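# Thread a pull stud into a tool holder's taper end

## Task

Turn the pull stud into the threaded hole at the tapered end of the tool holder until it is fully seated and snug by hand, without cross-threading or overtightening it.

## Robot and tools

Robot: two UR7e-type arms, left_arm and right_arm, each with a Robotiq 140 parallel gripper whose fingers do not fold. The gripper's fingers point along its own +z axis and close along its y axis. end_effector_position is the spot between the pads when shut; fingertips extend about 33 mm past it at gaps up to 40 mm, only 9 mm when wide open.

Frames: the scene frame has its origin at table-top height midway between the nominal bases, +z up, +x out over the table, left_arm on the +y side (not the image's left). Every hand pose, velocity and target for an arm is expressed in that arm's own base frame. Calibrated bases: left_arm at (+0.028, +0.508, +0.050) m, quat_wxyz (+1.000, 0, 0, +0.011); right_arm at (-0.067, -0.435, +0.050) m, quat_wxyz (+1.000, 0, 0, +0.002). Fixed cameras and the table use the scene frame. Printed poses can be off by a few cm.

The 20-number row (used by execute_actions and move): one flat list covering both arms. Numbers 1-10 are left_arm: x, y, z (absolute position in metres, left base frame), qw, qx, qy, qz (absolute orientation, w first), then gripper position, force_limit, speed. Numbers 11-20 are the same for right_arm in its base frame. These are absolute poses, not offsets. Gripper numbers run -1 to 1: position +1 = 140 mm open, about -0.8 = pads touching, -1 = close until blocked. force_limit sets grip (about 14 N at -1, 40 N at 0, 58 N at +1 at slow speed); speed sets finger speed (about 30 mm/s at -1, 250 at +1); fast closes grip much harder. A zero is a real command, so repeat an idle gripper's last three numbers and an idle arm's last reported pose exactly.

execute_actions(actions, cameras): actions is a list of actions; each action is up to 15 rows, one per 1/30 s step, the last row held for the remaining steps. A target further than 0.6 m from the gripper's current position along any gripper axis is rejected for both arms. Images come only with an empty actions list or when cameras is given.

move(target, speed, blend, stop_force, zero, blocking, cameras): drives each gripper straight to its pose in target (one row, or up to 15 rows as waypoints). speed is m/s, 0.002-3.6, default 0.25 (turns capped at twice that in rad/s). blend in metres rounds corners. stop_force (3-120 N, both arms) ends an arm's path on felt push; do not use it when the gripper rotates or when backing off a contact. zero resets the force baseline (default true). blocking=false returns early and cannot combine with stop_force. The result ends with a move: line, e.g. done, off_target, moving, held, fault, plus limits such as paced or held.

wait(seconds 0-10) lets time run. stop brakes a running move. zoom_image(camera, region [x0,y0,x1,y1], at most 504x504 px) enlarges part of the newest image. zero_wrist_force(arm) rebaselines the wrist sensor. read_manual gives licence text. finished_scene(scene) ends the scene irreversibly; call it only once the stud is seated and stays so unaided.

Cameras: cam_head_left, cam_head_right, cam_high, cam_low (fixed), cam_left_wrist, cam_right_wrist (on the arms), all 672x504.

Results: end_effector_position and quat per arm in its base frame; Hand target is where the arm is actually being sent (orientation may be clipped to within 32 degrees of measured per step, so reissue). object_status: 0 moving, 1 blocked while opening, 2 blocked while closing (a grip), 3 reached position or pads met. position_measured is in counts: 3 open, ~139 = 60 mm, 200 = 20 mm, 230 pads met. Wrist force/torque are in the gripper's axes. Joint torques follow joint order. MOTOR HOT warns of overheating.

Screwing approach: hold the tool holder steady with one gripper, grasp the stud with the other, align its axis with the bore, then turn in repeated wrist rotations (regrip between turns), advancing slowly along the axis.

Avoid: faults from 150 N (±25) force or joint torque limits, which freeze an arm 10 s; any contact or squeeze between the two arms; fast moves into contacts; dropping parts or letting anything leave the table; sweeping near an arm's own base; holding stretched or pushing against unreachable poses, which heats motors. Loose objects may be nudged occasionally.

Each tool is called after ">>>" as a command line: name --argument value for each argument, lists and objects as JSON in quotes; but a table of rows of numbers goes row by row, as --pt "numbers of a row", without its own name.

## Session

>>> execute_actions --actions '[]'

Scene clock: 0.00 s.
left_arm: end_effector_position=(+0.6568, +0.3200, +0.3065) position_measured=3 object_status=3 end_effector_quat_wxyz=(-0.357, +0.890, +0.120, +0.258) | right_arm: end_effector_position=(+0.6485, -0.1120, +0.0618) position_measured=3 object_status=3 end_effector_quat_wxyz=(+0.020, +0.894, -0.071, +0.442)
Joint positions: left_arm=[-0.056 -1.389 1.732 -2.414 -0.771 3.034] | right_arm=[-0.529 -1.108 2.325 -3.662 -1.252 2.92]
Joint velocities: within noise
Joint torques (N m): no reading
Wrist force (N): no reading
Wrist torque (N m): no reading
Wrist force, peak (N): no reading
Hand target: left_arm +0.6568, +0.3200, +0.3065; -0.357, +0.890, +0.120, +0.258 | right_arm +0.6485, -0.1120, +0.0618; +0.020, +0.894, -0.071, +0.442
Tool commands: left_gripper/position=+1.0 left_gripper/force_limit=+1.0 left_gripper/speed=+1.0 right_gripper/position=+1.0 right_gripper/force_limit=+1.0 right_gripper/speed=+1.0

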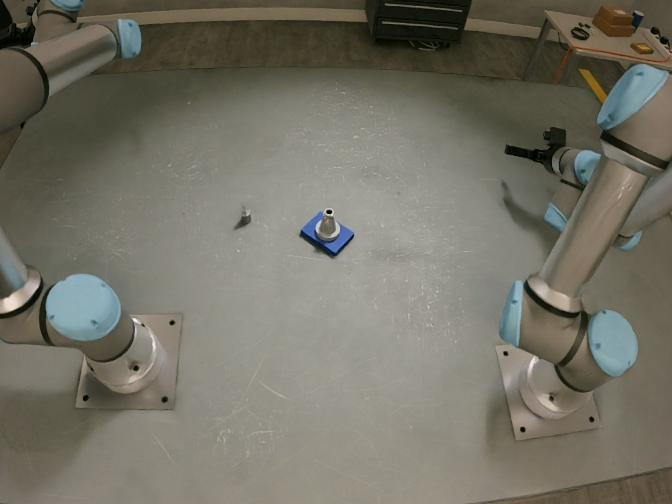

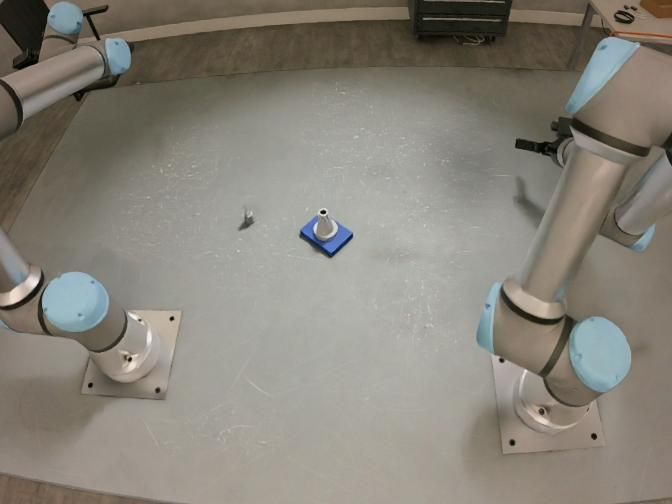

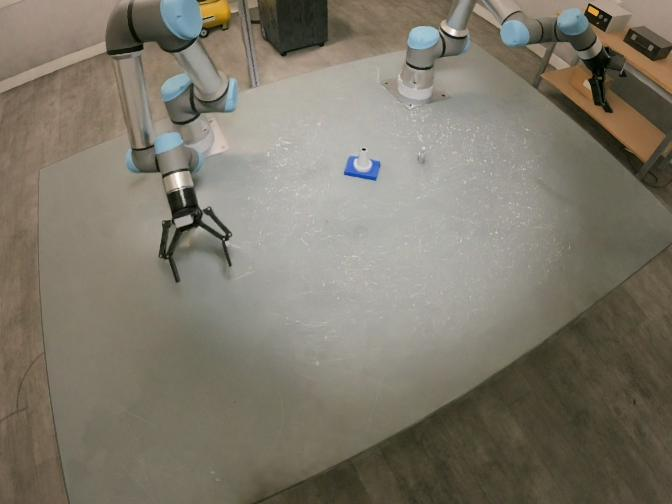

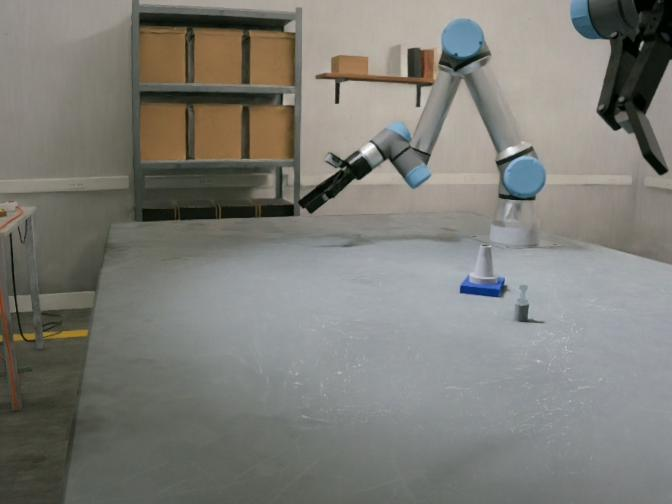

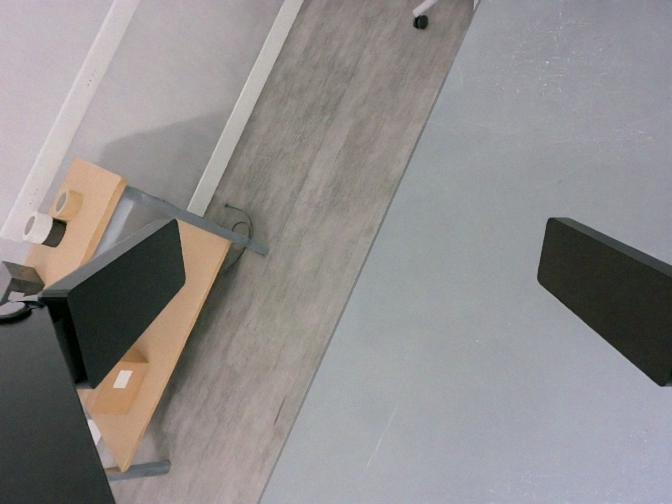

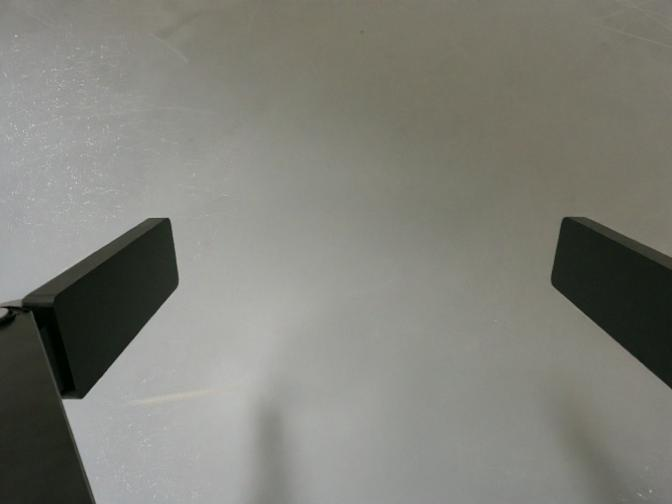

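>>> zoom_image --camera "cam_low" --region '[440, 230, 560, 340]'

>>> zoom_image --camera "cam_head_left" --region '[220, 180, 370, 280]'

>>> zoom_image --camera "cam_high" --region '[330, 130, 450, 200]'

Scaled by 4.200 from the camera's 672x504 image, which has a finer 960x720 frame.

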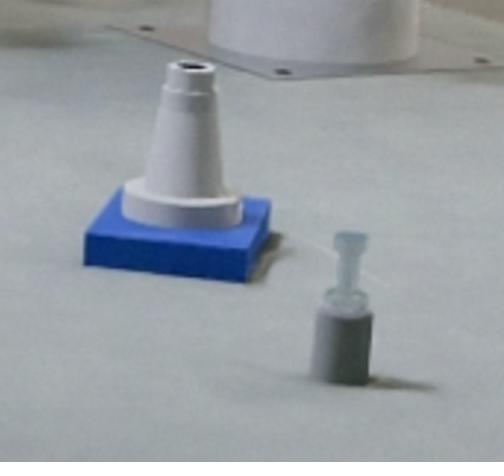

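Scaled by 3.360 from the camera's 672x504 image, which has a finer 960x720 frame.

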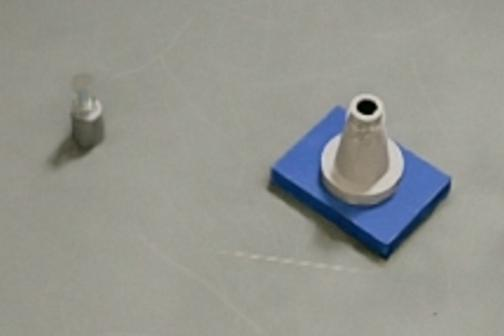

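Scaled by 4.200 from the camera's 672x504 image, which has a finer 960x720 frame.

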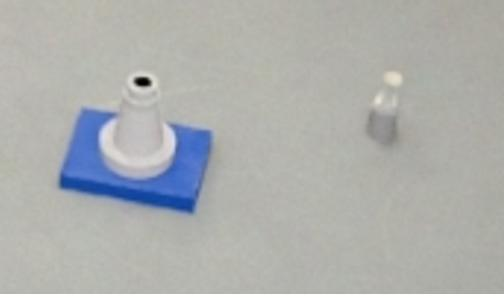

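>>> move --target '[0.33,-0.25,0.33,0,1,0,0,1,1,1,0.6485,-0.1120,0.0618,0.020,0.894,-0.071,0.442,1,1,1]' --cameras '["all"]' --speed 0.4

Scene clock: 26.40 s.
left_arm: end_effector_position=(+0.3301, -0.2499, +0.3300) position_measured=3 object_status=3 end_effector_quat_wxyz=(+0.000, +1.000, +0.000, +0.000) | right_arm: end_effector_position=(+0.6485, -0.1120, +0.0618) position_measured=3 object_status=3 end_effector_quat_wxyz=(+0.020, +0.894, -0.071, +0.442)
Joint positions: left_arm=[-0.976 -1.795 1.631 -1.406 -1.571 2.166] | right_arm=[-0.529 -1.107 2.325 -3.665 -1.253 2.921]
Joint torques (N m): left_arm=[-4.62 -26.03 -18.14 -0.37 -0.75 1.04] | right_arm=[9.41 -18.92 -2.51 -4.85 -1.68 1.42]
Wrist force (N): left_arm=[-1.2 2.5 -1.7] | right_arm=[0.1 -0.3 -0.1]
Wrist torque (N m): left_arm=[0.26 -0.12 -0.26] | right_arm=[-0.06 -0.03 -0.10]
Wrist force, peak (N): left_arm=[-2.8 5.2 -1.9] | right_arm=[0.0 -0.5 0.2]
Hand target: left_arm +0.3300, -0.2500, +0.3300; +0.000, +1.000, +0.000, +0.000 | right_arm +0.6485, -0.1120, +0.0618; +0.020, +0.894, -0.071, +0.442
Off the commanded pose: left_arm 0.000 m, 0 deg | right_arm 0.000 m, 0 deg.
move: done

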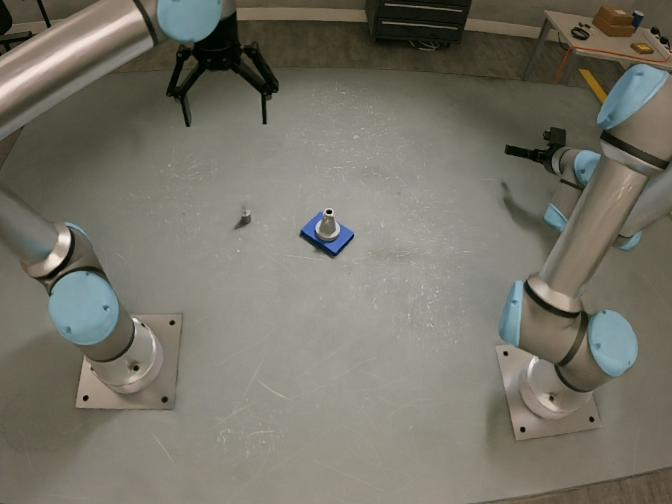

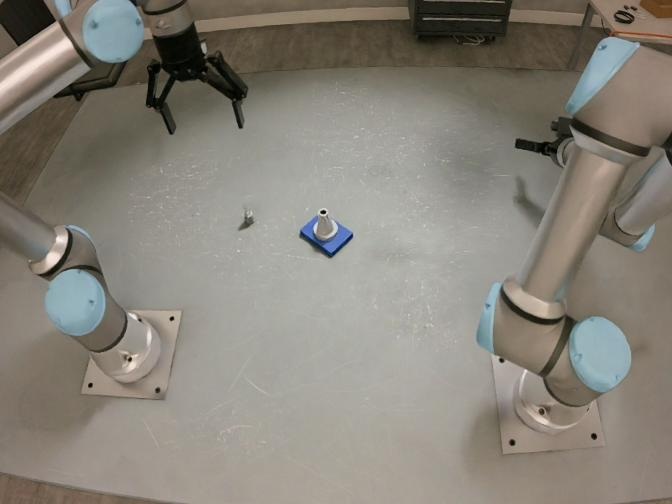

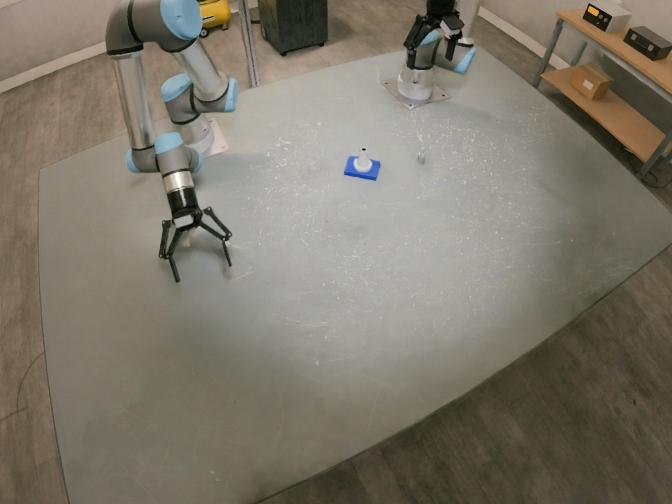

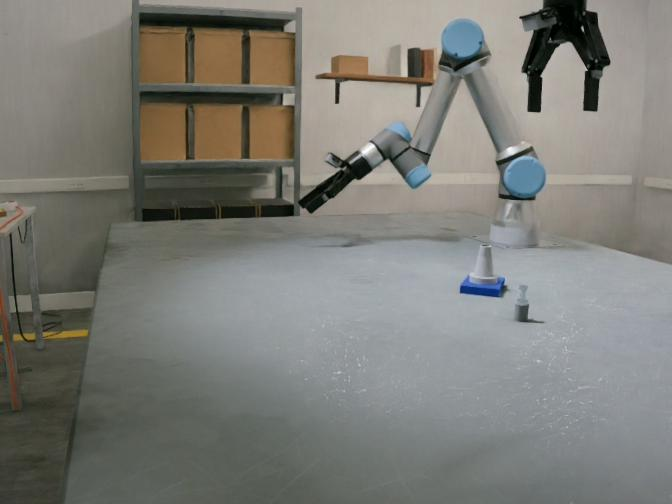

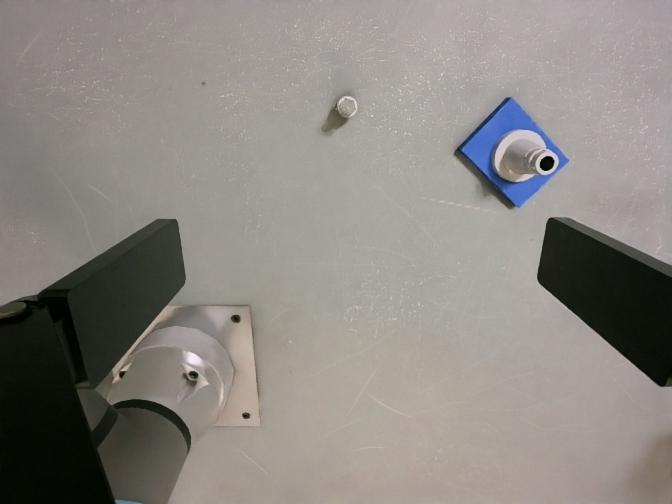

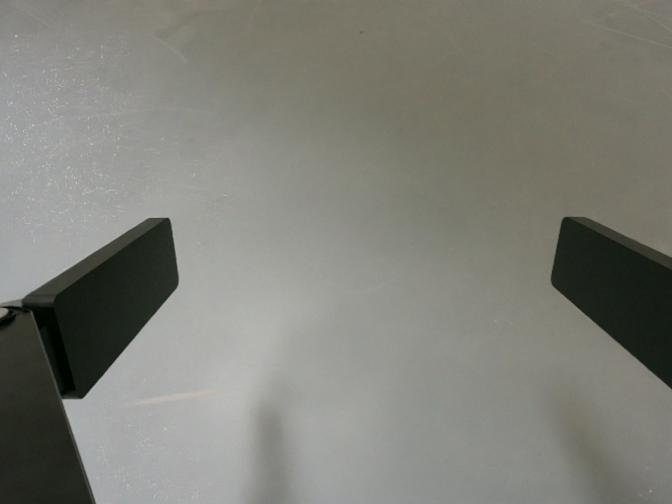

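>>> zoom_image --camera "cam_left_wrist" --region '[310, 70, 390, 140]'

>>> zoom_image --camera "cam_left_wrist" --region '[440, 80, 590, 220]'

>>> move --target '[0.33,-0.25,0.20,0,1,0,0,1,1,1,0.6485,-0.1120,0.0618,0.020,0.894,-0.071,0.442,1,1,1]' --cameras '["cam_left_wrist"]'

>>> move --target '[0.28,-0.456,0.20,0,1,0,0,1,1,1,0.6485,-0.1120,0.0618,0.020,0.894,-0.071,0.442,1,1,1]' --cameras '["cam_left_wrist"]'

Scaled by 6.300 from the camera's 672x504 image, which has a finer 960x720 frame.

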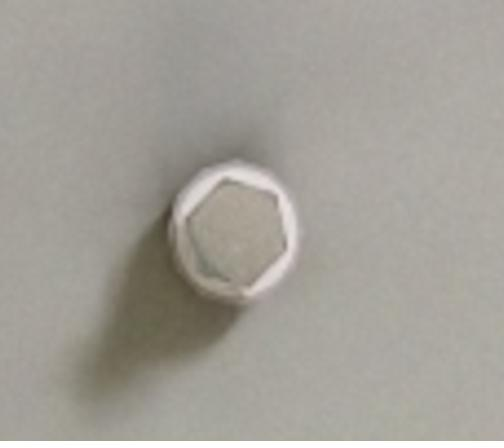

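Scaled by 3.360 from the camera's 672x504 image, which has a finer 960x720 frame.

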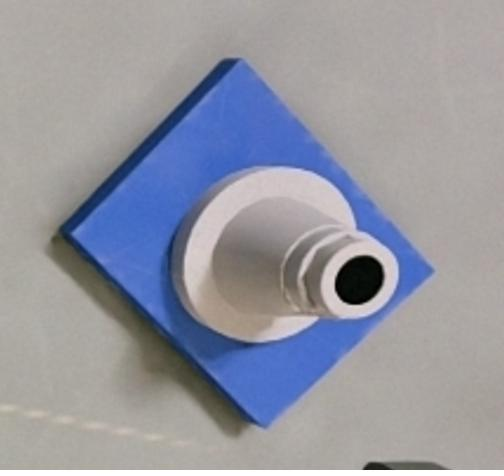

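Scene clock: 43.20 s.
left_arm: end_effector_position=(+0.3300, -0.2500, +0.2000) position_measured=3 object_status=3 end_effector_quat_wxyz=(+0.000, +1.000, +0.000, +0.000) | right_arm: end_effector_position=(+0.6485, -0.1120, +0.0618) position_measured=3 object_status=3 end_effector_quat_wxyz=(+0.020, +0.894, -0.071, +0.442)
Joint positions: left_arm=[-0.976 -1.795 1.963 -1.739 -1.571 2.165] | right_arm=[-0.529 -1.107 2.325 -3.665 -1.253 2.921]
Joint torques (N m): left_arm=[8.33 -25.65 -19.91 -4.13 1.88 1.7] | right_arm=[6.92 -21.89 -3.15 -2.9 -0.53 0.29]
Wrist force (N): left_arm=[-1.1 2.2 -1.9] | right_arm=[-0.3 -0.1 -0.2]
Wrist torque (N m): left_arm=[0.23 -0.14 -0.27] | right_arm=[-0.03 0.06 -0.09]
Wrist force, peak (N): left_arm=[-1.0 2.6 -5.0] | right_arm=[0.0 -0.5 -0.2]
Hand target: left_arm +0.3300, -0.2500, +0.2000; +0.000, +1.000, +0.000, +0.000 | right_arm +0.6485, -0.1120, +0.0618; +0.020, +0.894, -0.071, +0.442
Off the commanded pose: left_arm 0.000 m, 0 deg | right_arm 0.000 m, 0 deg.
move: done
Images, in order (width x height): cam_left_wrist 672x504.

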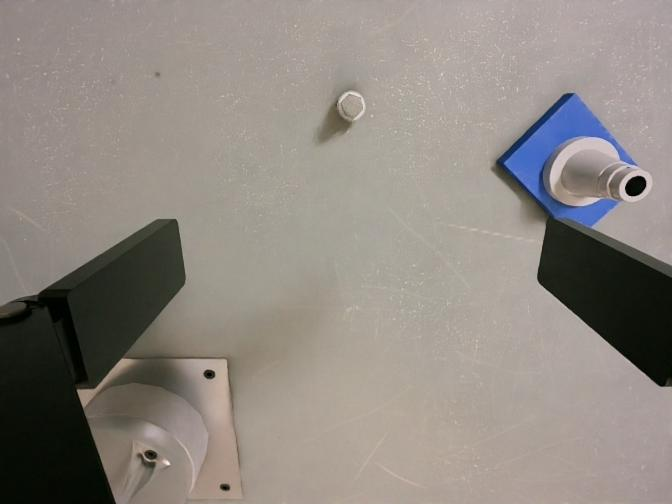

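Scene clock: 44.53 s.
left_arm: end_effector_position=(+0.2800, -0.4559, +0.2000) position_measured=3 object_status=3 end_effector_quat_wxyz=(+0.000, +1.000, +0.000, +0.000) | right_arm: end_effector_position=(+0.6485, -0.1120, +0.0618) position_measured=3 object_status=3 end_effector_quat_wxyz=(+0.020, +0.894, -0.071, +0.442)
Joint positions: left_arm=[-1.272 -1.492 1.684 -1.763 -1.571 1.87] | right_arm=[-0.529 -1.107 2.325 -3.665 -1.253 2.921]
Joint torques (N m): left_arm=[-0.25 -25.85 -27.93 -4.79 1.31 0.97] | right_arm=[6.7 -23.06 -3.49 -2.25 -0.41 -0.05]
Wrist force (N): left_arm=[-0.9 2.2 -1.7] | right_arm=[-0.1 0.0 -0.2]
Wrist torque (N m): left_arm=[0.21 -0.20 -0.29] | right_arm=[-0.01 0.01 -0.10]
Wrist force, peak (N): left_arm=[-2.2 5.7 -1.6] | right_arm=[0.1 -0.5 0.0]
Hand target: left_arm +0.2800, -0.4560, +0.2000; +0.000, +1.000, +0.000, +0.000 | right_arm +0.6485, -0.1120, +0.0618; +0.020, +0.894, -0.071, +0.442
Off the commanded pose: left_arm 0.000 m, 0 deg | right_arm 0.000 m, 0 deg.
move: done
Images, in order (width x height): cam_left_wrist 672x504.

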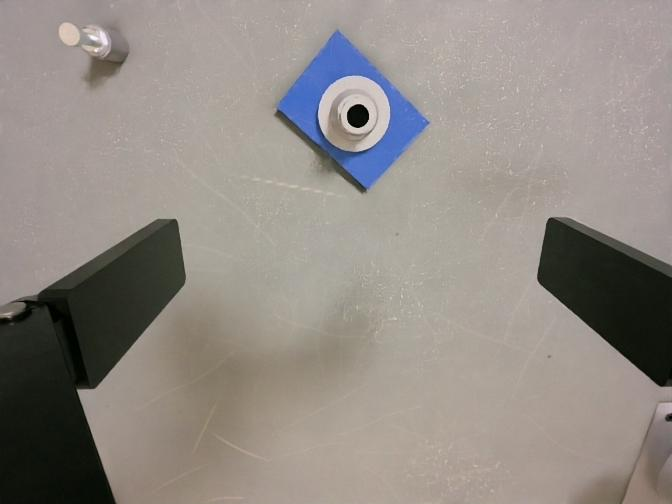

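>>> zoom_image --camera "cam_left_wrist" --region '[40, 10, 150, 90]'

>>> move --target '[0.30,-0.16,0.10,0,1,0,0,1,1,1,0.6485,-0.1120,0.0618,0.020,0.894,-0.071,0.442,1,1,1]' --cameras '["cam_left_wrist"]'

>>> zoom_image --camera "cam_left_wrist" --region '[450, 0, 650, 150]'

Scaled by 4.582 from the camera's 672x504 image, which has a finer 960x720 frame.

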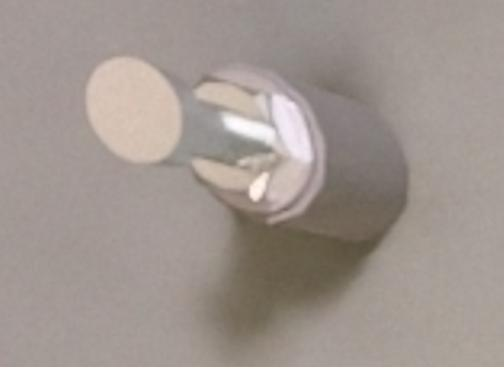

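Scene clock: 62.30 s.
left_arm: end_effector_position=(+0.3000, -0.1601, +0.1001) position_measured=3 object_status=3 end_effector_quat_wxyz=(+0.000, +1.000, +0.000, +0.000) | right_arm: end_effector_position=(+0.6485, -0.1120, +0.0618) position_measured=3 object_status=3 end_effector_quat_wxyz=(+0.020, +0.894, -0.071, +0.442)
Joint positions: left_arm=[-0.893 -1.931 2.321 -1.961 -1.571 2.249] | right_arm=[-0.529 -1.107 2.325 -3.665 -1.253 2.921]
Joint torques (N m): left_arm=[7.85 -6.87 -19.04 -0.29 -1.07 0.61] | right_arm=[3.34 -26.09 -4.64 -2.24 1.02 -0.24]
Wrist force (N): left_arm=[-1.0 2.5 -1.6] | right_arm=[-0.1 -0.2 0.0]
Wrist torque (N m): left_arm=[0.26 -0.20 -0.05] | right_arm=[-0.04 0.03 -0.10]
Wrist force, peak (N): left_arm=[-1.3 5.5 -2.8] | right_arm=[-0.1 -0.5 -0.2]
Hand target: left_arm +0.3000, -0.1600, +0.1000; +0.000, +1.000, +0.000, +0.000 | right_arm +0.6485, -0.1120, +0.0618; +0.020, +0.894, -0.071, +0.442
Off the commanded pose: left_arm 0.000 m, 0 deg | right_arm 0.000 m, 0 deg.
move: done
Images, in order (width x height): cam_left_wrist 672x504.

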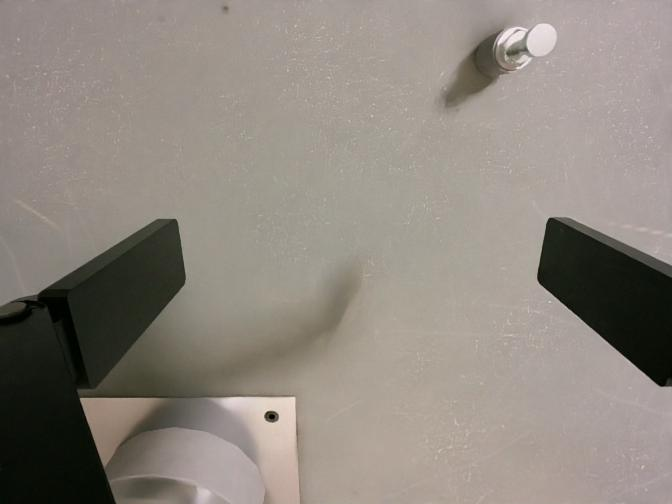

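Scaled by 2.520 from the camera's 672x504 image, which has a finer 960x720 frame.

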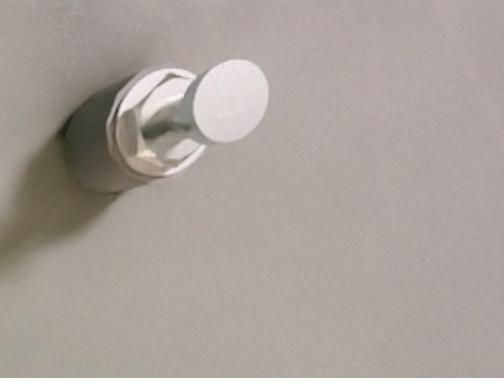

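>>> move --target '[0.333,-0.2605,0.03,0,1,0,0,1,1,1,0.6485,-0.1120,0.0618,0.020,0.894,-0.071,0.442,1,1,1]' --cameras '["cam_left_wrist"]'

>>> zoom_image --camera "cam_left_wrist" --region '[270, 40, 410, 180]'

Scene clock: 80.30 s.
left_arm: end_effector_position=(+0.3330, -0.2605, +0.0301) position_measured=3 object_status=3 end_effector_quat_wxyz=(+0.000, +1.000, +0.000, +0.000) | right_arm: end_effector_position=(+0.6485, -0.1120, +0.0618) position_measured=3 object_status=3 end_effector_quat_wxyz=(+0.020, +0.894, -0.071, +0.442)
Joint positions: left_arm=[-0.985 -1.58 2.259 -2.25 -1.571 2.157] | right_arm=[-0.529 -1.107 2.325 -3.665 -1.253 2.921]
Joint torques (N m): left_arm=[6.58 -11.08 -15.79 -2.89 1.17 1.39] | right_arm=[1.74 -28.89 -5.41 -2.16 2.04 -0.12]
Wrist force (N): left_arm=[-1.1 2.3 -1.6] | right_arm=[-0.2 -0.1 0.0]
Wrist torque (N m): left_arm=[0.25 -0.14 -0.20] | right_arm=[-0.02 0.04 -0.10]
Wrist force, peak (N): left_arm=[-0.3 4.6 0.3] | right_arm=[-0.1 -0.4 -0.2]
Hand target: left_arm +0.3330, -0.2605, +0.0300; +0.000, +1.000, +0.000, +0.000 | right_arm +0.6485, -0.1120, +0.0618; +0.020, +0.894, -0.071, +0.442
Off the commanded pose: left_arm 0.000 m, 0 deg | right_arm 0.000 m, 0 deg.
move: done
Images, in order (width x height): cam_left_wrist 672x504.

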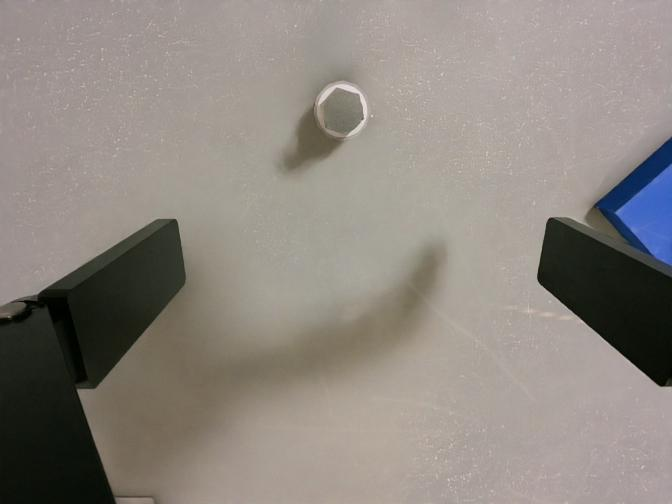

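Scaled by 3.600 from the camera's 672x504 image, which has a finer 960x720 frame.

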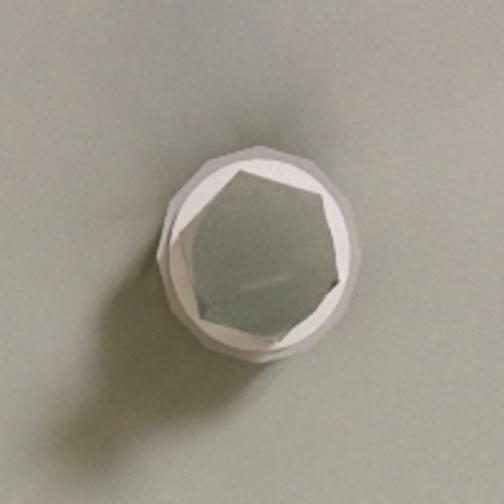

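>>> move --pt "0.3845 -0.253 0.03 0 0.9936 0.1132 0 1 1 1 0.6485 -0.1120 0.0618 0.020 0.894 -0.071 0.442 1 1 1" --pt "0.3845 -0.253 0.014 0 0.9936 0.1132 0 1 1 1 0.6485 -0.1120 0.0618 0.020 0.894 -0.071 0.442 1 1 1" --pt "0.3845 -0.253 0.014 0 0.9936 0.1132 0 -0.35 -1 -0.7 0.6485 -0.1120 0.0618 0.020 0.894 -0.071 0.442 1 1 1" --cameras '["cam_left_wrist","cam_low","cam_high"]'

>>> zoom_image --camera "cam_low" --region '[460, 230, 580, 340]'

>>> zoom_image --camera "cam_left_wrist" --region '[190, 200, 490, 425]'

Scene clock: 100.53 s.
left_arm: end_effector_position=(+0.3845, -0.2530, +0.0140) position_measured=173 object_status=0 end_effector_quat_wxyz=(+0.000, +0.994, +0.113, +0.000) | right_arm: end_effector_position=(+0.6485, -0.1120, +0.0618) position_measured=3 object_status=3 end_effector_quat_wxyz=(+0.020, +0.894, -0.071, +0.442)
Joint positions: left_arm=[-0.876 -1.46 2.184 -2.295 -1.571 2.039] | right_arm=[-0.529 -1.107 2.325 -3.665 -1.253 2.921]
Joint torques (N m): left_arm=[8.27 -18.34 -14.65 -5.57 -1.97 -1.55] | right_arm=[-1.29 -32.44 -5.76 -2.23 2 0.08]
Wrist force (N): left_arm=[-1.3 2.3 -1.6] | right_arm=[-0.1 -0.2 -0.2]
Wrist torque (N m): left_arm=[0.24 -0.12 -0.27] | right_arm=[-0.03 0.01 -0.10]
Wrist force, peak (N): left_arm=[-1.3 2.1 -4.3] | right_arm=[-0.1 -0.4 -0.3]
Hand target: left_arm +0.3845, -0.2530, +0.0140; +0.000, +0.994, +0.113, +0.000 | right_arm +0.6485, -0.1120, +0.0618; +0.020, +0.894, -0.071, +0.442
Off the commanded pose: left_arm 0.000 m, 0 deg | right_arm 0.000 m, 0 deg.
move: done
Images, in order (width x height): cam_high 672x504, cam_low 672x504, cam_left_wrist 672x504.

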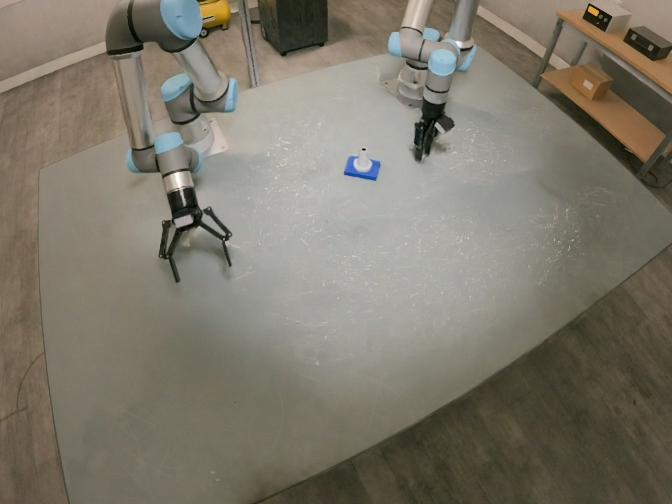

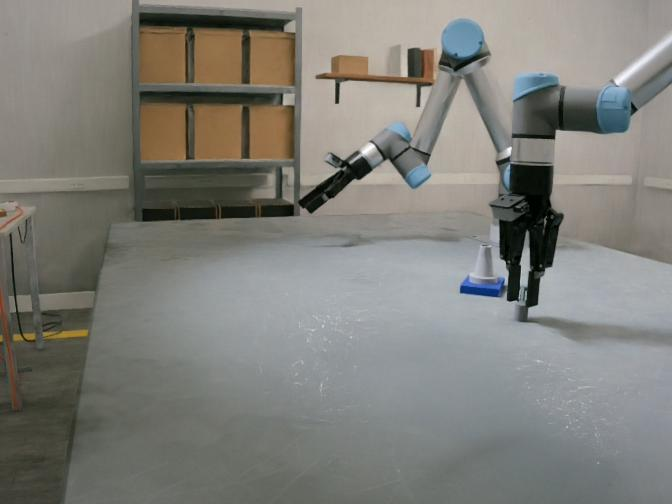

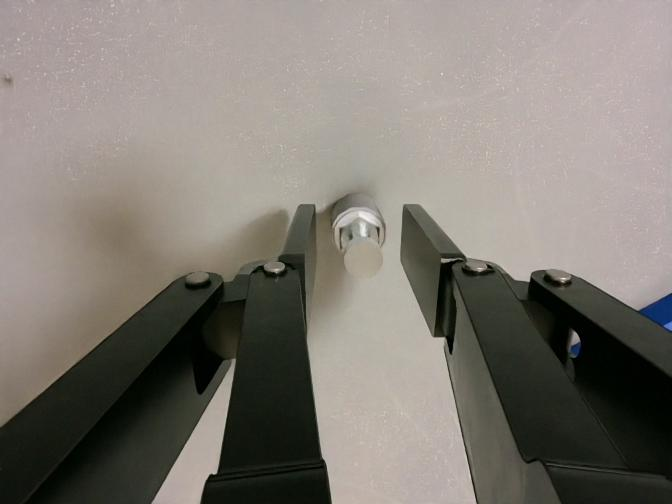

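Scaled by 4.200 from the camera's 672x504 image, which has a finer 960x720 frame.

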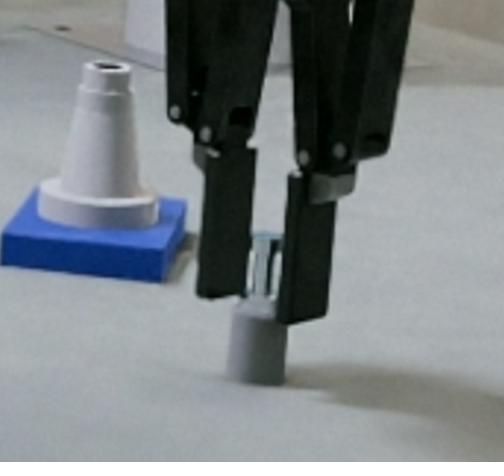

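Scaled by 1.680 from the camera's 672x504 image, which has a finer 960x720 frame.

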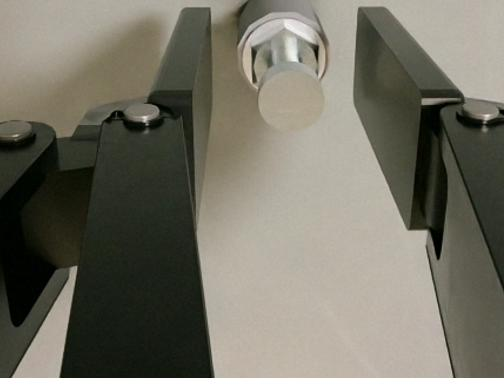

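>>> zoom_image --camera "cam_left_wrist" --region '[320, 180, 400, 290]'

Scaled by 4.582 from the camera's 672x504 image, which has a finer 960x720 frame.

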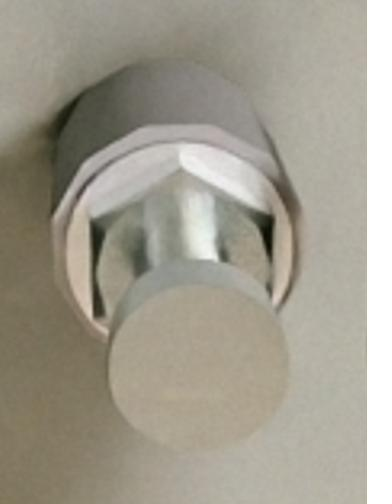

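>>> move --pt "0.3845 -0.253 0.0155 0 0.9936 0.1132 0 -0.35 -1 -0.7 0.6485 -0.1120 0.0618 0.020 0.894 -0.071 0.442 1 1 1" --pt "0.3845 -0.253 0.0155 0 0.9936 0.1132 0 -1 1 -1 0.6485 -0.1120 0.0618 0.020 0.894 -0.071 0.442 1 1 1"

>>> wait --seconds 1 --cameras '["cam_left_wrist","cam_low"]'

>>> zoom_image --camera "cam_low" --region '[480, 260, 560, 330]'

Scene clock: 121.30 s.
left_arm: end_effector_position=(+0.3846, -0.2531, +0.0156) position_measured=208 object_status=0 end_effector_quat_wxyz=(+0.000, +0.994, +0.113, +0.000) | right_arm: end_effector_position=(+0.6485, -0.1120, +0.0618) position_measured=3 object_status=3 end_effector_quat_wxyz=(+0.020, +0.894, -0.071, +0.442)
Joint positions: left_arm=[-0.876 -1.463 2.182 -2.29 -1.571 2.039] | right_arm=[-0.529 -1.107 2.325 -3.665 -1.253 2.921]
Joint torques (N m): left_arm=[5.88 1.7 0.68 1.46 -0.82 -1.48] | right_arm=[-4 -35.29 -6.48 -2.26 2.08 -0.06]
Wrist force (N): left_arm=[-3.9 -5.0 -49.6] | right_arm=[-0.1 -0.2 -0.2]
Wrist torque (N m): left_arm=[0.38 -0.24 -0.27] | right_arm=[-0.03 0.03 -0.10]
Wrist force, peak (N): left_arm=[-4.0 -5.1 -49.8] | right_arm=[-0.2 -0.6 -0.1]
Hand target: left_arm +0.3845, -0.2530, +0.0155; +0.000, +0.994, +0.113, +0.000 | right_arm +0.6485, -0.1120, +0.0618; +0.020, +0.894, -0.071, +0.442
Off the commanded pose: left_arm 0.000 m, 0 deg | right_arm 0.000 m, 0 deg.
move: done

Scene clock: 122.30 s.
left_arm: end_effector_position=(+0.3845, -0.2530, +0.0155) position_measured=208 object_status=2 end_effector_quat_wxyz=(+0.000, +0.994, +0.113, +0.000) | right_arm: end_effector_position=(+0.6485, -0.1120, +0.0618) position_measured=3 object_status=3 end_effector_quat_wxyz=(+0.020, +0.894, -0.071, +0.442)
Joint positions: left_arm=[-0.876 -1.463 2.182 -2.29 -1.571 2.039] | right_arm=[-0.529 -1.107 2.325 -3.665 -1.253 2.921]
Joint torques (N m): left_arm=[3.22 5.24 2.78 1.94 0.83 -1.5] | right_arm=[-3.91 -36.21 -7.57 -2.09 1.97 0.07]
Wrist force (N): left_arm=[-4.2 -4.8 -53.6] | right_arm=[0.0 -0.1 0.0]
Wrist torque (N m): left_arm=[0.28 -0.16 -0.27] | right_arm=[-0.01 -0.01 -0.10]
Wrist force, peak (N): left_arm=[-4.2 -4.8 -53.6] | right_arm=[0.1 -0.4 0.0]
Hand target: left_arm +0.3845, -0.2530, +0.0155; +0.000, +0.994, +0.113, +0.000 | right_arm +0.6485, -0.1120, +0.0618; +0.020, +0.894, -0.071, +0.442
Tool commands: left_gripper/position=-1.0 left_gripper/force_limit=+1.0 left_gripper/speed=-1.0 right_gripper/position=+1.0 right_gripper/force_limit=+1.0 right_gripper/speed=+1.0
Off the commanded pose: left_arm 0.000 m, 0 deg | right_arm 0.000 m, 0 deg.
wait: 1.00 s; at rest by 0.17 s
Images, in order (width x height): cam_low 672x504, cam_left_wrist 672x504.

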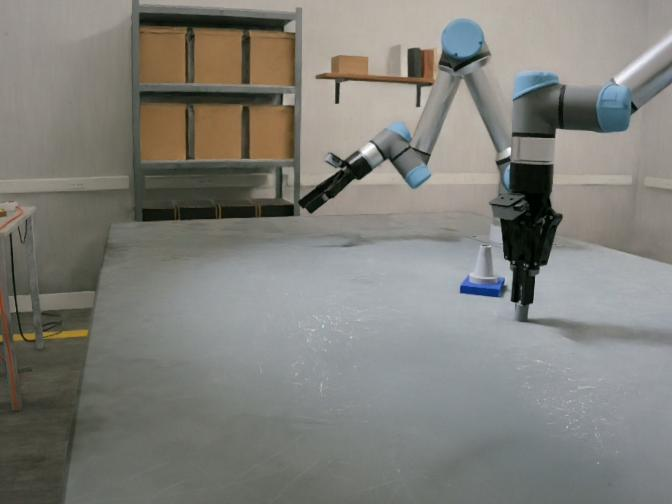

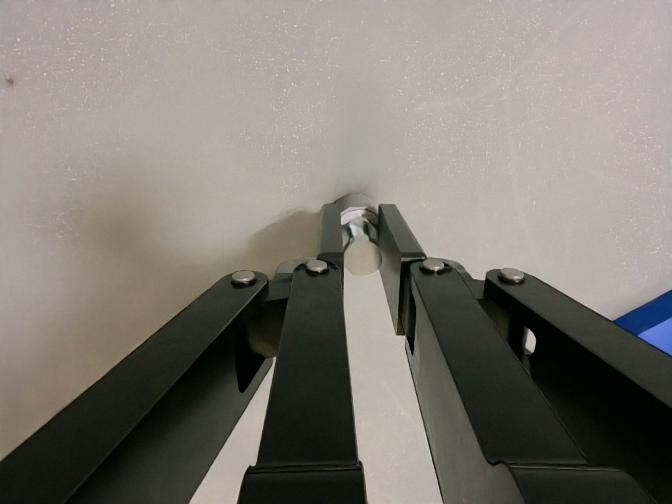

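Scaled by 6.300 from the camera's 672x504 image, which has a finer 960x720 frame.

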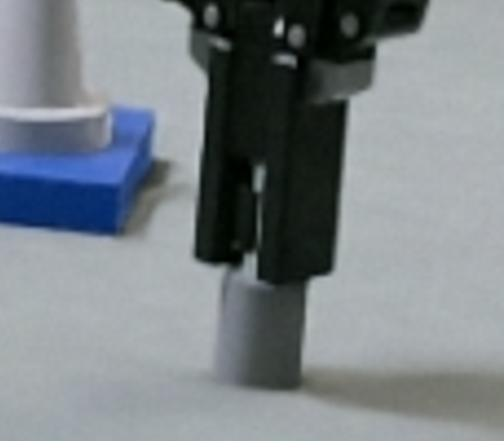

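>>> move --target '[0.3845,-0.253,0.0175,0,0.9936,0.1132,0,-1,1,-1,0.6485,-0.1120,0.0618,0.020,0.894,-0.071,0.442,1,1,1]' --speed 0.02

>>> move --target '[0.3845,-0.253,0.11,0,0.9936,0.1132,0,-1,1,-1,0.6485,-0.1120,0.0618,0.020,0.894,-0.071,0.442,1,1,1]' --speed 0.05 --cameras '["cam_left_wrist","cam_low","cam_high"]'

>>> zoom_image --camera "cam_low" --region '[460, 210, 580, 330]'

>>> zoom_image --camera "cam_left_wrist" --region '[300, 160, 420, 290]'

Scene clock: 133.17 s.
left_arm: end_effector_position=(+0.3845, -0.2530, +0.0175) position_measured=208 object_status=2 end_effector_quat_wxyz=(+0.000, +0.994, +0.113, +0.000) | right_arm: end_effector_position=(+0.6485, -0.1120, +0.0618) position_measured=3 object_status=3 end_effector_quat_wxyz=(+0.020, +0.894, -0.071, +0.442)
Joint positions: left_arm=[-0.876 -1.467 2.18 -2.284 -1.571 2.039] | right_arm=[-0.529 -1.107 2.325 -3.665 -1.253 2.921]
Joint torques (N m): left_arm=[-5.5 -32.56 -26.02 -1.51 1.57 -1.41] | right_arm=[-6.28 -38.57 -8.19 -2.29 1.88 -0.04]
Wrist force (N): left_arm=[-1.0 2.5 -1.1] | right_arm=[-0.1 -0.2 -0.1]
Wrist torque (N m): left_arm=[0.25 -0.19 -0.27] | right_arm=[-0.03 0.02 -0.10]
Wrist force, peak (N): left_arm=[-4.1 -4.5 -54.1] | right_arm=[-0.2 -0.4 -0.3]
Hand target: left_arm +0.3845, -0.2530, +0.0175; +0.000, +0.994, +0.113, +0.000 | right_arm +0.6485, -0.1120, +0.0618; +0.020, +0.894, -0.071, +0.442
Off the commanded pose: left_arm 0.000 m, 0 deg | right_arm 0.000 m, 0 deg.
move: done

Scene clock: 135.37 s.
left_arm: end_effector_position=(+0.3845, -0.2530, +0.1101) position_measured=208 object_status=2 end_effector_quat_wxyz=(+0.000, +0.994, +0.113, +0.000) | right_arm: end_effector_position=(+0.6485, -0.1120, +0.0618) position_measured=3 object_status=3 end_effector_quat_wxyz=(+0.020, +0.894, -0.071, +0.442)
Joint positions: left_arm=[-0.876 -1.605 2.042 -2.008 -1.571 2.039] | right_arm=[-0.529 -1.107 2.325 -3.665 -1.253 2.921]
Joint torques (N m): left_arm=[-5.23 -11.75 -16.92 -5.66 1.31 0.43] | right_arm=[-6.71 -40.75 -7.53 -2.16 1.99 0.01]
Wrist force (N): left_arm=[-0.9 2.6 -1.0] | right_arm=[0.0 -0.2 0.0]
Wrist torque (N m): left_arm=[0.27 -0.19 -0.26] | right_arm=[-0.04 -0.01 -0.10]
Wrist force, peak (N): left_arm=[-1.0 2.2 -2.4] | right_arm=[0.0 -0.5 0.0]
Hand target: left_arm +0.3845, -0.2530, +0.1100; +0.000, +0.994, +0.113, +0.000 | right_arm +0.6485, -0.1120, +0.0618; +0.020, +0.894, -0.071, +0.442
Off the commanded pose: left_arm 0.000 m, 0 deg | right_arm 0.000 m, 0 deg.
move: done
Images, in order (width x height): cam_high 672x504, cam_low 672x504, cam_left_wrist 672x504.

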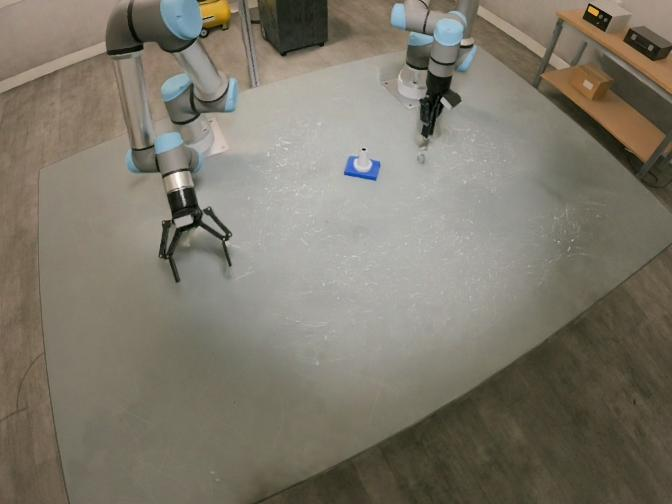

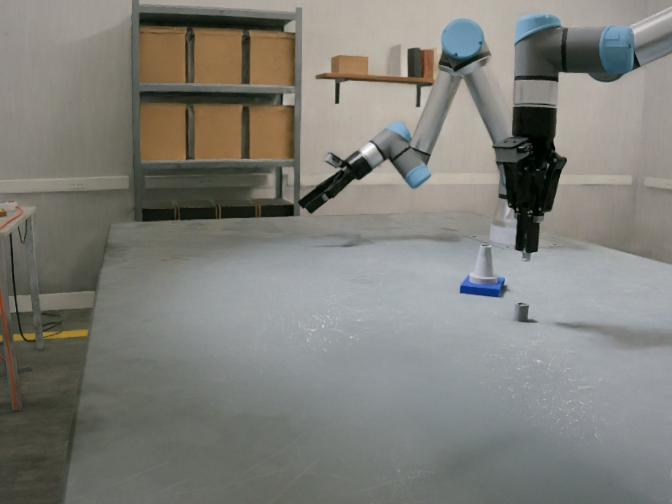

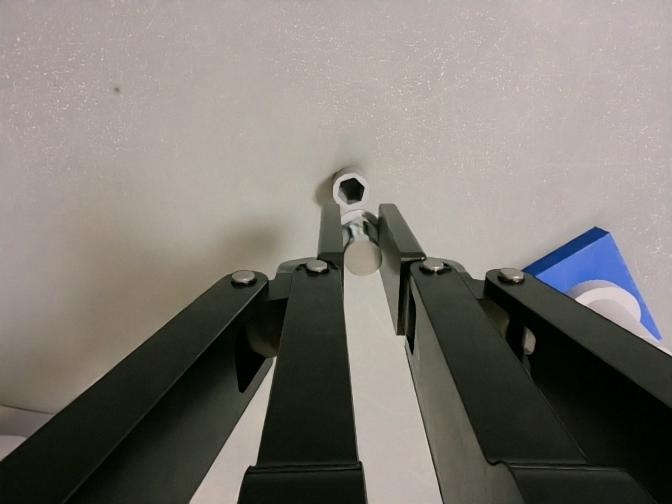

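Scaled by 4.200 from the camera's 672x504 image, which has a finer 960x720 frame.

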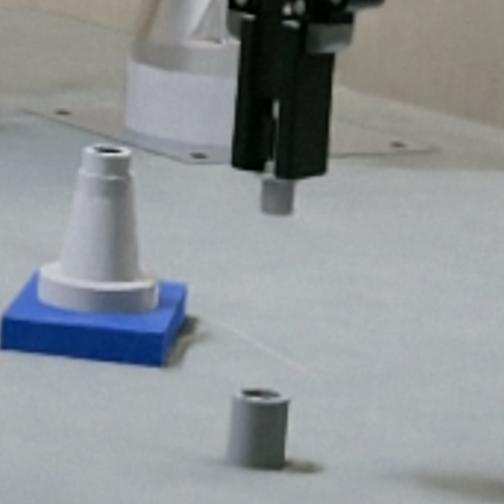

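Scaled by 3.877 from the camera's 672x504 image, which has a finer 960x720 frame.

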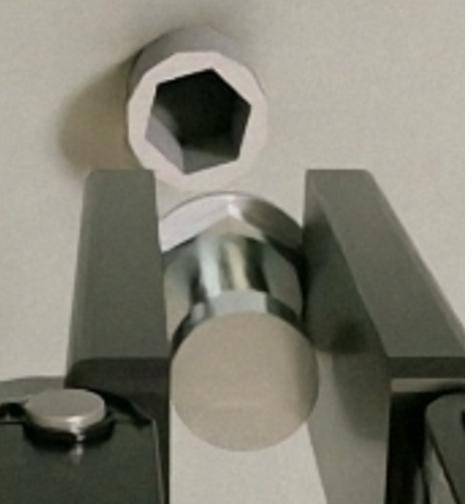

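>>> move --target '[0.2765,-0.4697,0.12,0,1,0,0,-1,1,-1,0.6485,-0.1120,0.0618,0.020,0.894,-0.071,0.442,1,1,1]' --cameras '["cam_left_wrist"]'

>>> zoom_image --camera "cam_left_wrist" --region '[280, 50, 420, 190]'

Scene clock: 158.27 s.
left_arm: end_effector_position=(+0.2765, -0.4696, +0.1200) position_measured=208 object_status=2 end_effector_quat_wxyz=(+0.000, +1.000, +0.000, +0.000) | right_arm: end_effector_position=(+0.6485, -0.1120, +0.0618) position_measured=3 object_status=3 end_effector_quat_wxyz=(+0.020, +0.894, -0.071, +0.442)
Joint positions: left_arm=[-1.286 -1.413 1.808 -1.966 -1.571 1.856] | right_arm=[-0.529 -1.107 2.325 -3.665 -1.253 2.921]
Joint torques (N m): left_arm=[-4.51 -34.84 -25.43 -5.23 1.25 1.92] | right_arm=[-7.22 -43.28 -9.23 -2.33 1.86 -0.08]
Wrist force (N): left_arm=[-1.0 2.4 -1.0] | right_arm=[0.0 -0.2 -0.1]
Wrist torque (N m): left_arm=[0.21 -0.18 -0.15] | right_arm=[-0.04 0.00 -0.10]
Wrist force, peak (N): left_arm=[-3.0 5.1 -1.2] | right_arm=[0.3 -0.4 -0.4]
Hand target: left_arm +0.2765, -0.4697, +0.1200; +0.000, +1.000, +0.000, +0.000 | right_arm +0.6485, -0.1120, +0.0618; +0.020, +0.894, -0.071, +0.442
Off the commanded pose: left_arm 0.000 m, 0 deg | right_arm 0.000 m, 0 deg.
move: done
Images, in order (width x height): cam_left_wrist 672x504.

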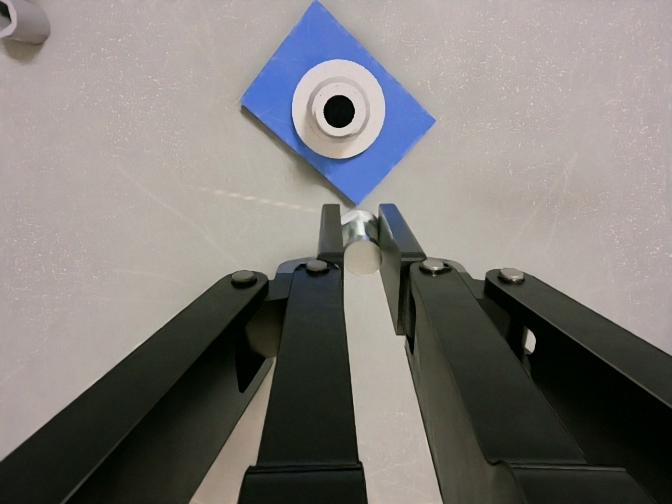

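Scaled by 3.600 from the camera's 672x504 image, which has a finer 960x720 frame.

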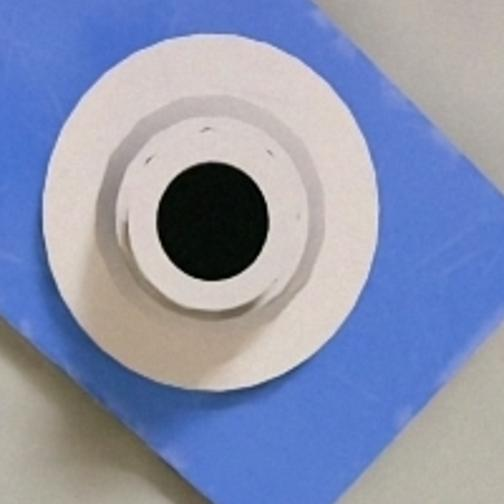

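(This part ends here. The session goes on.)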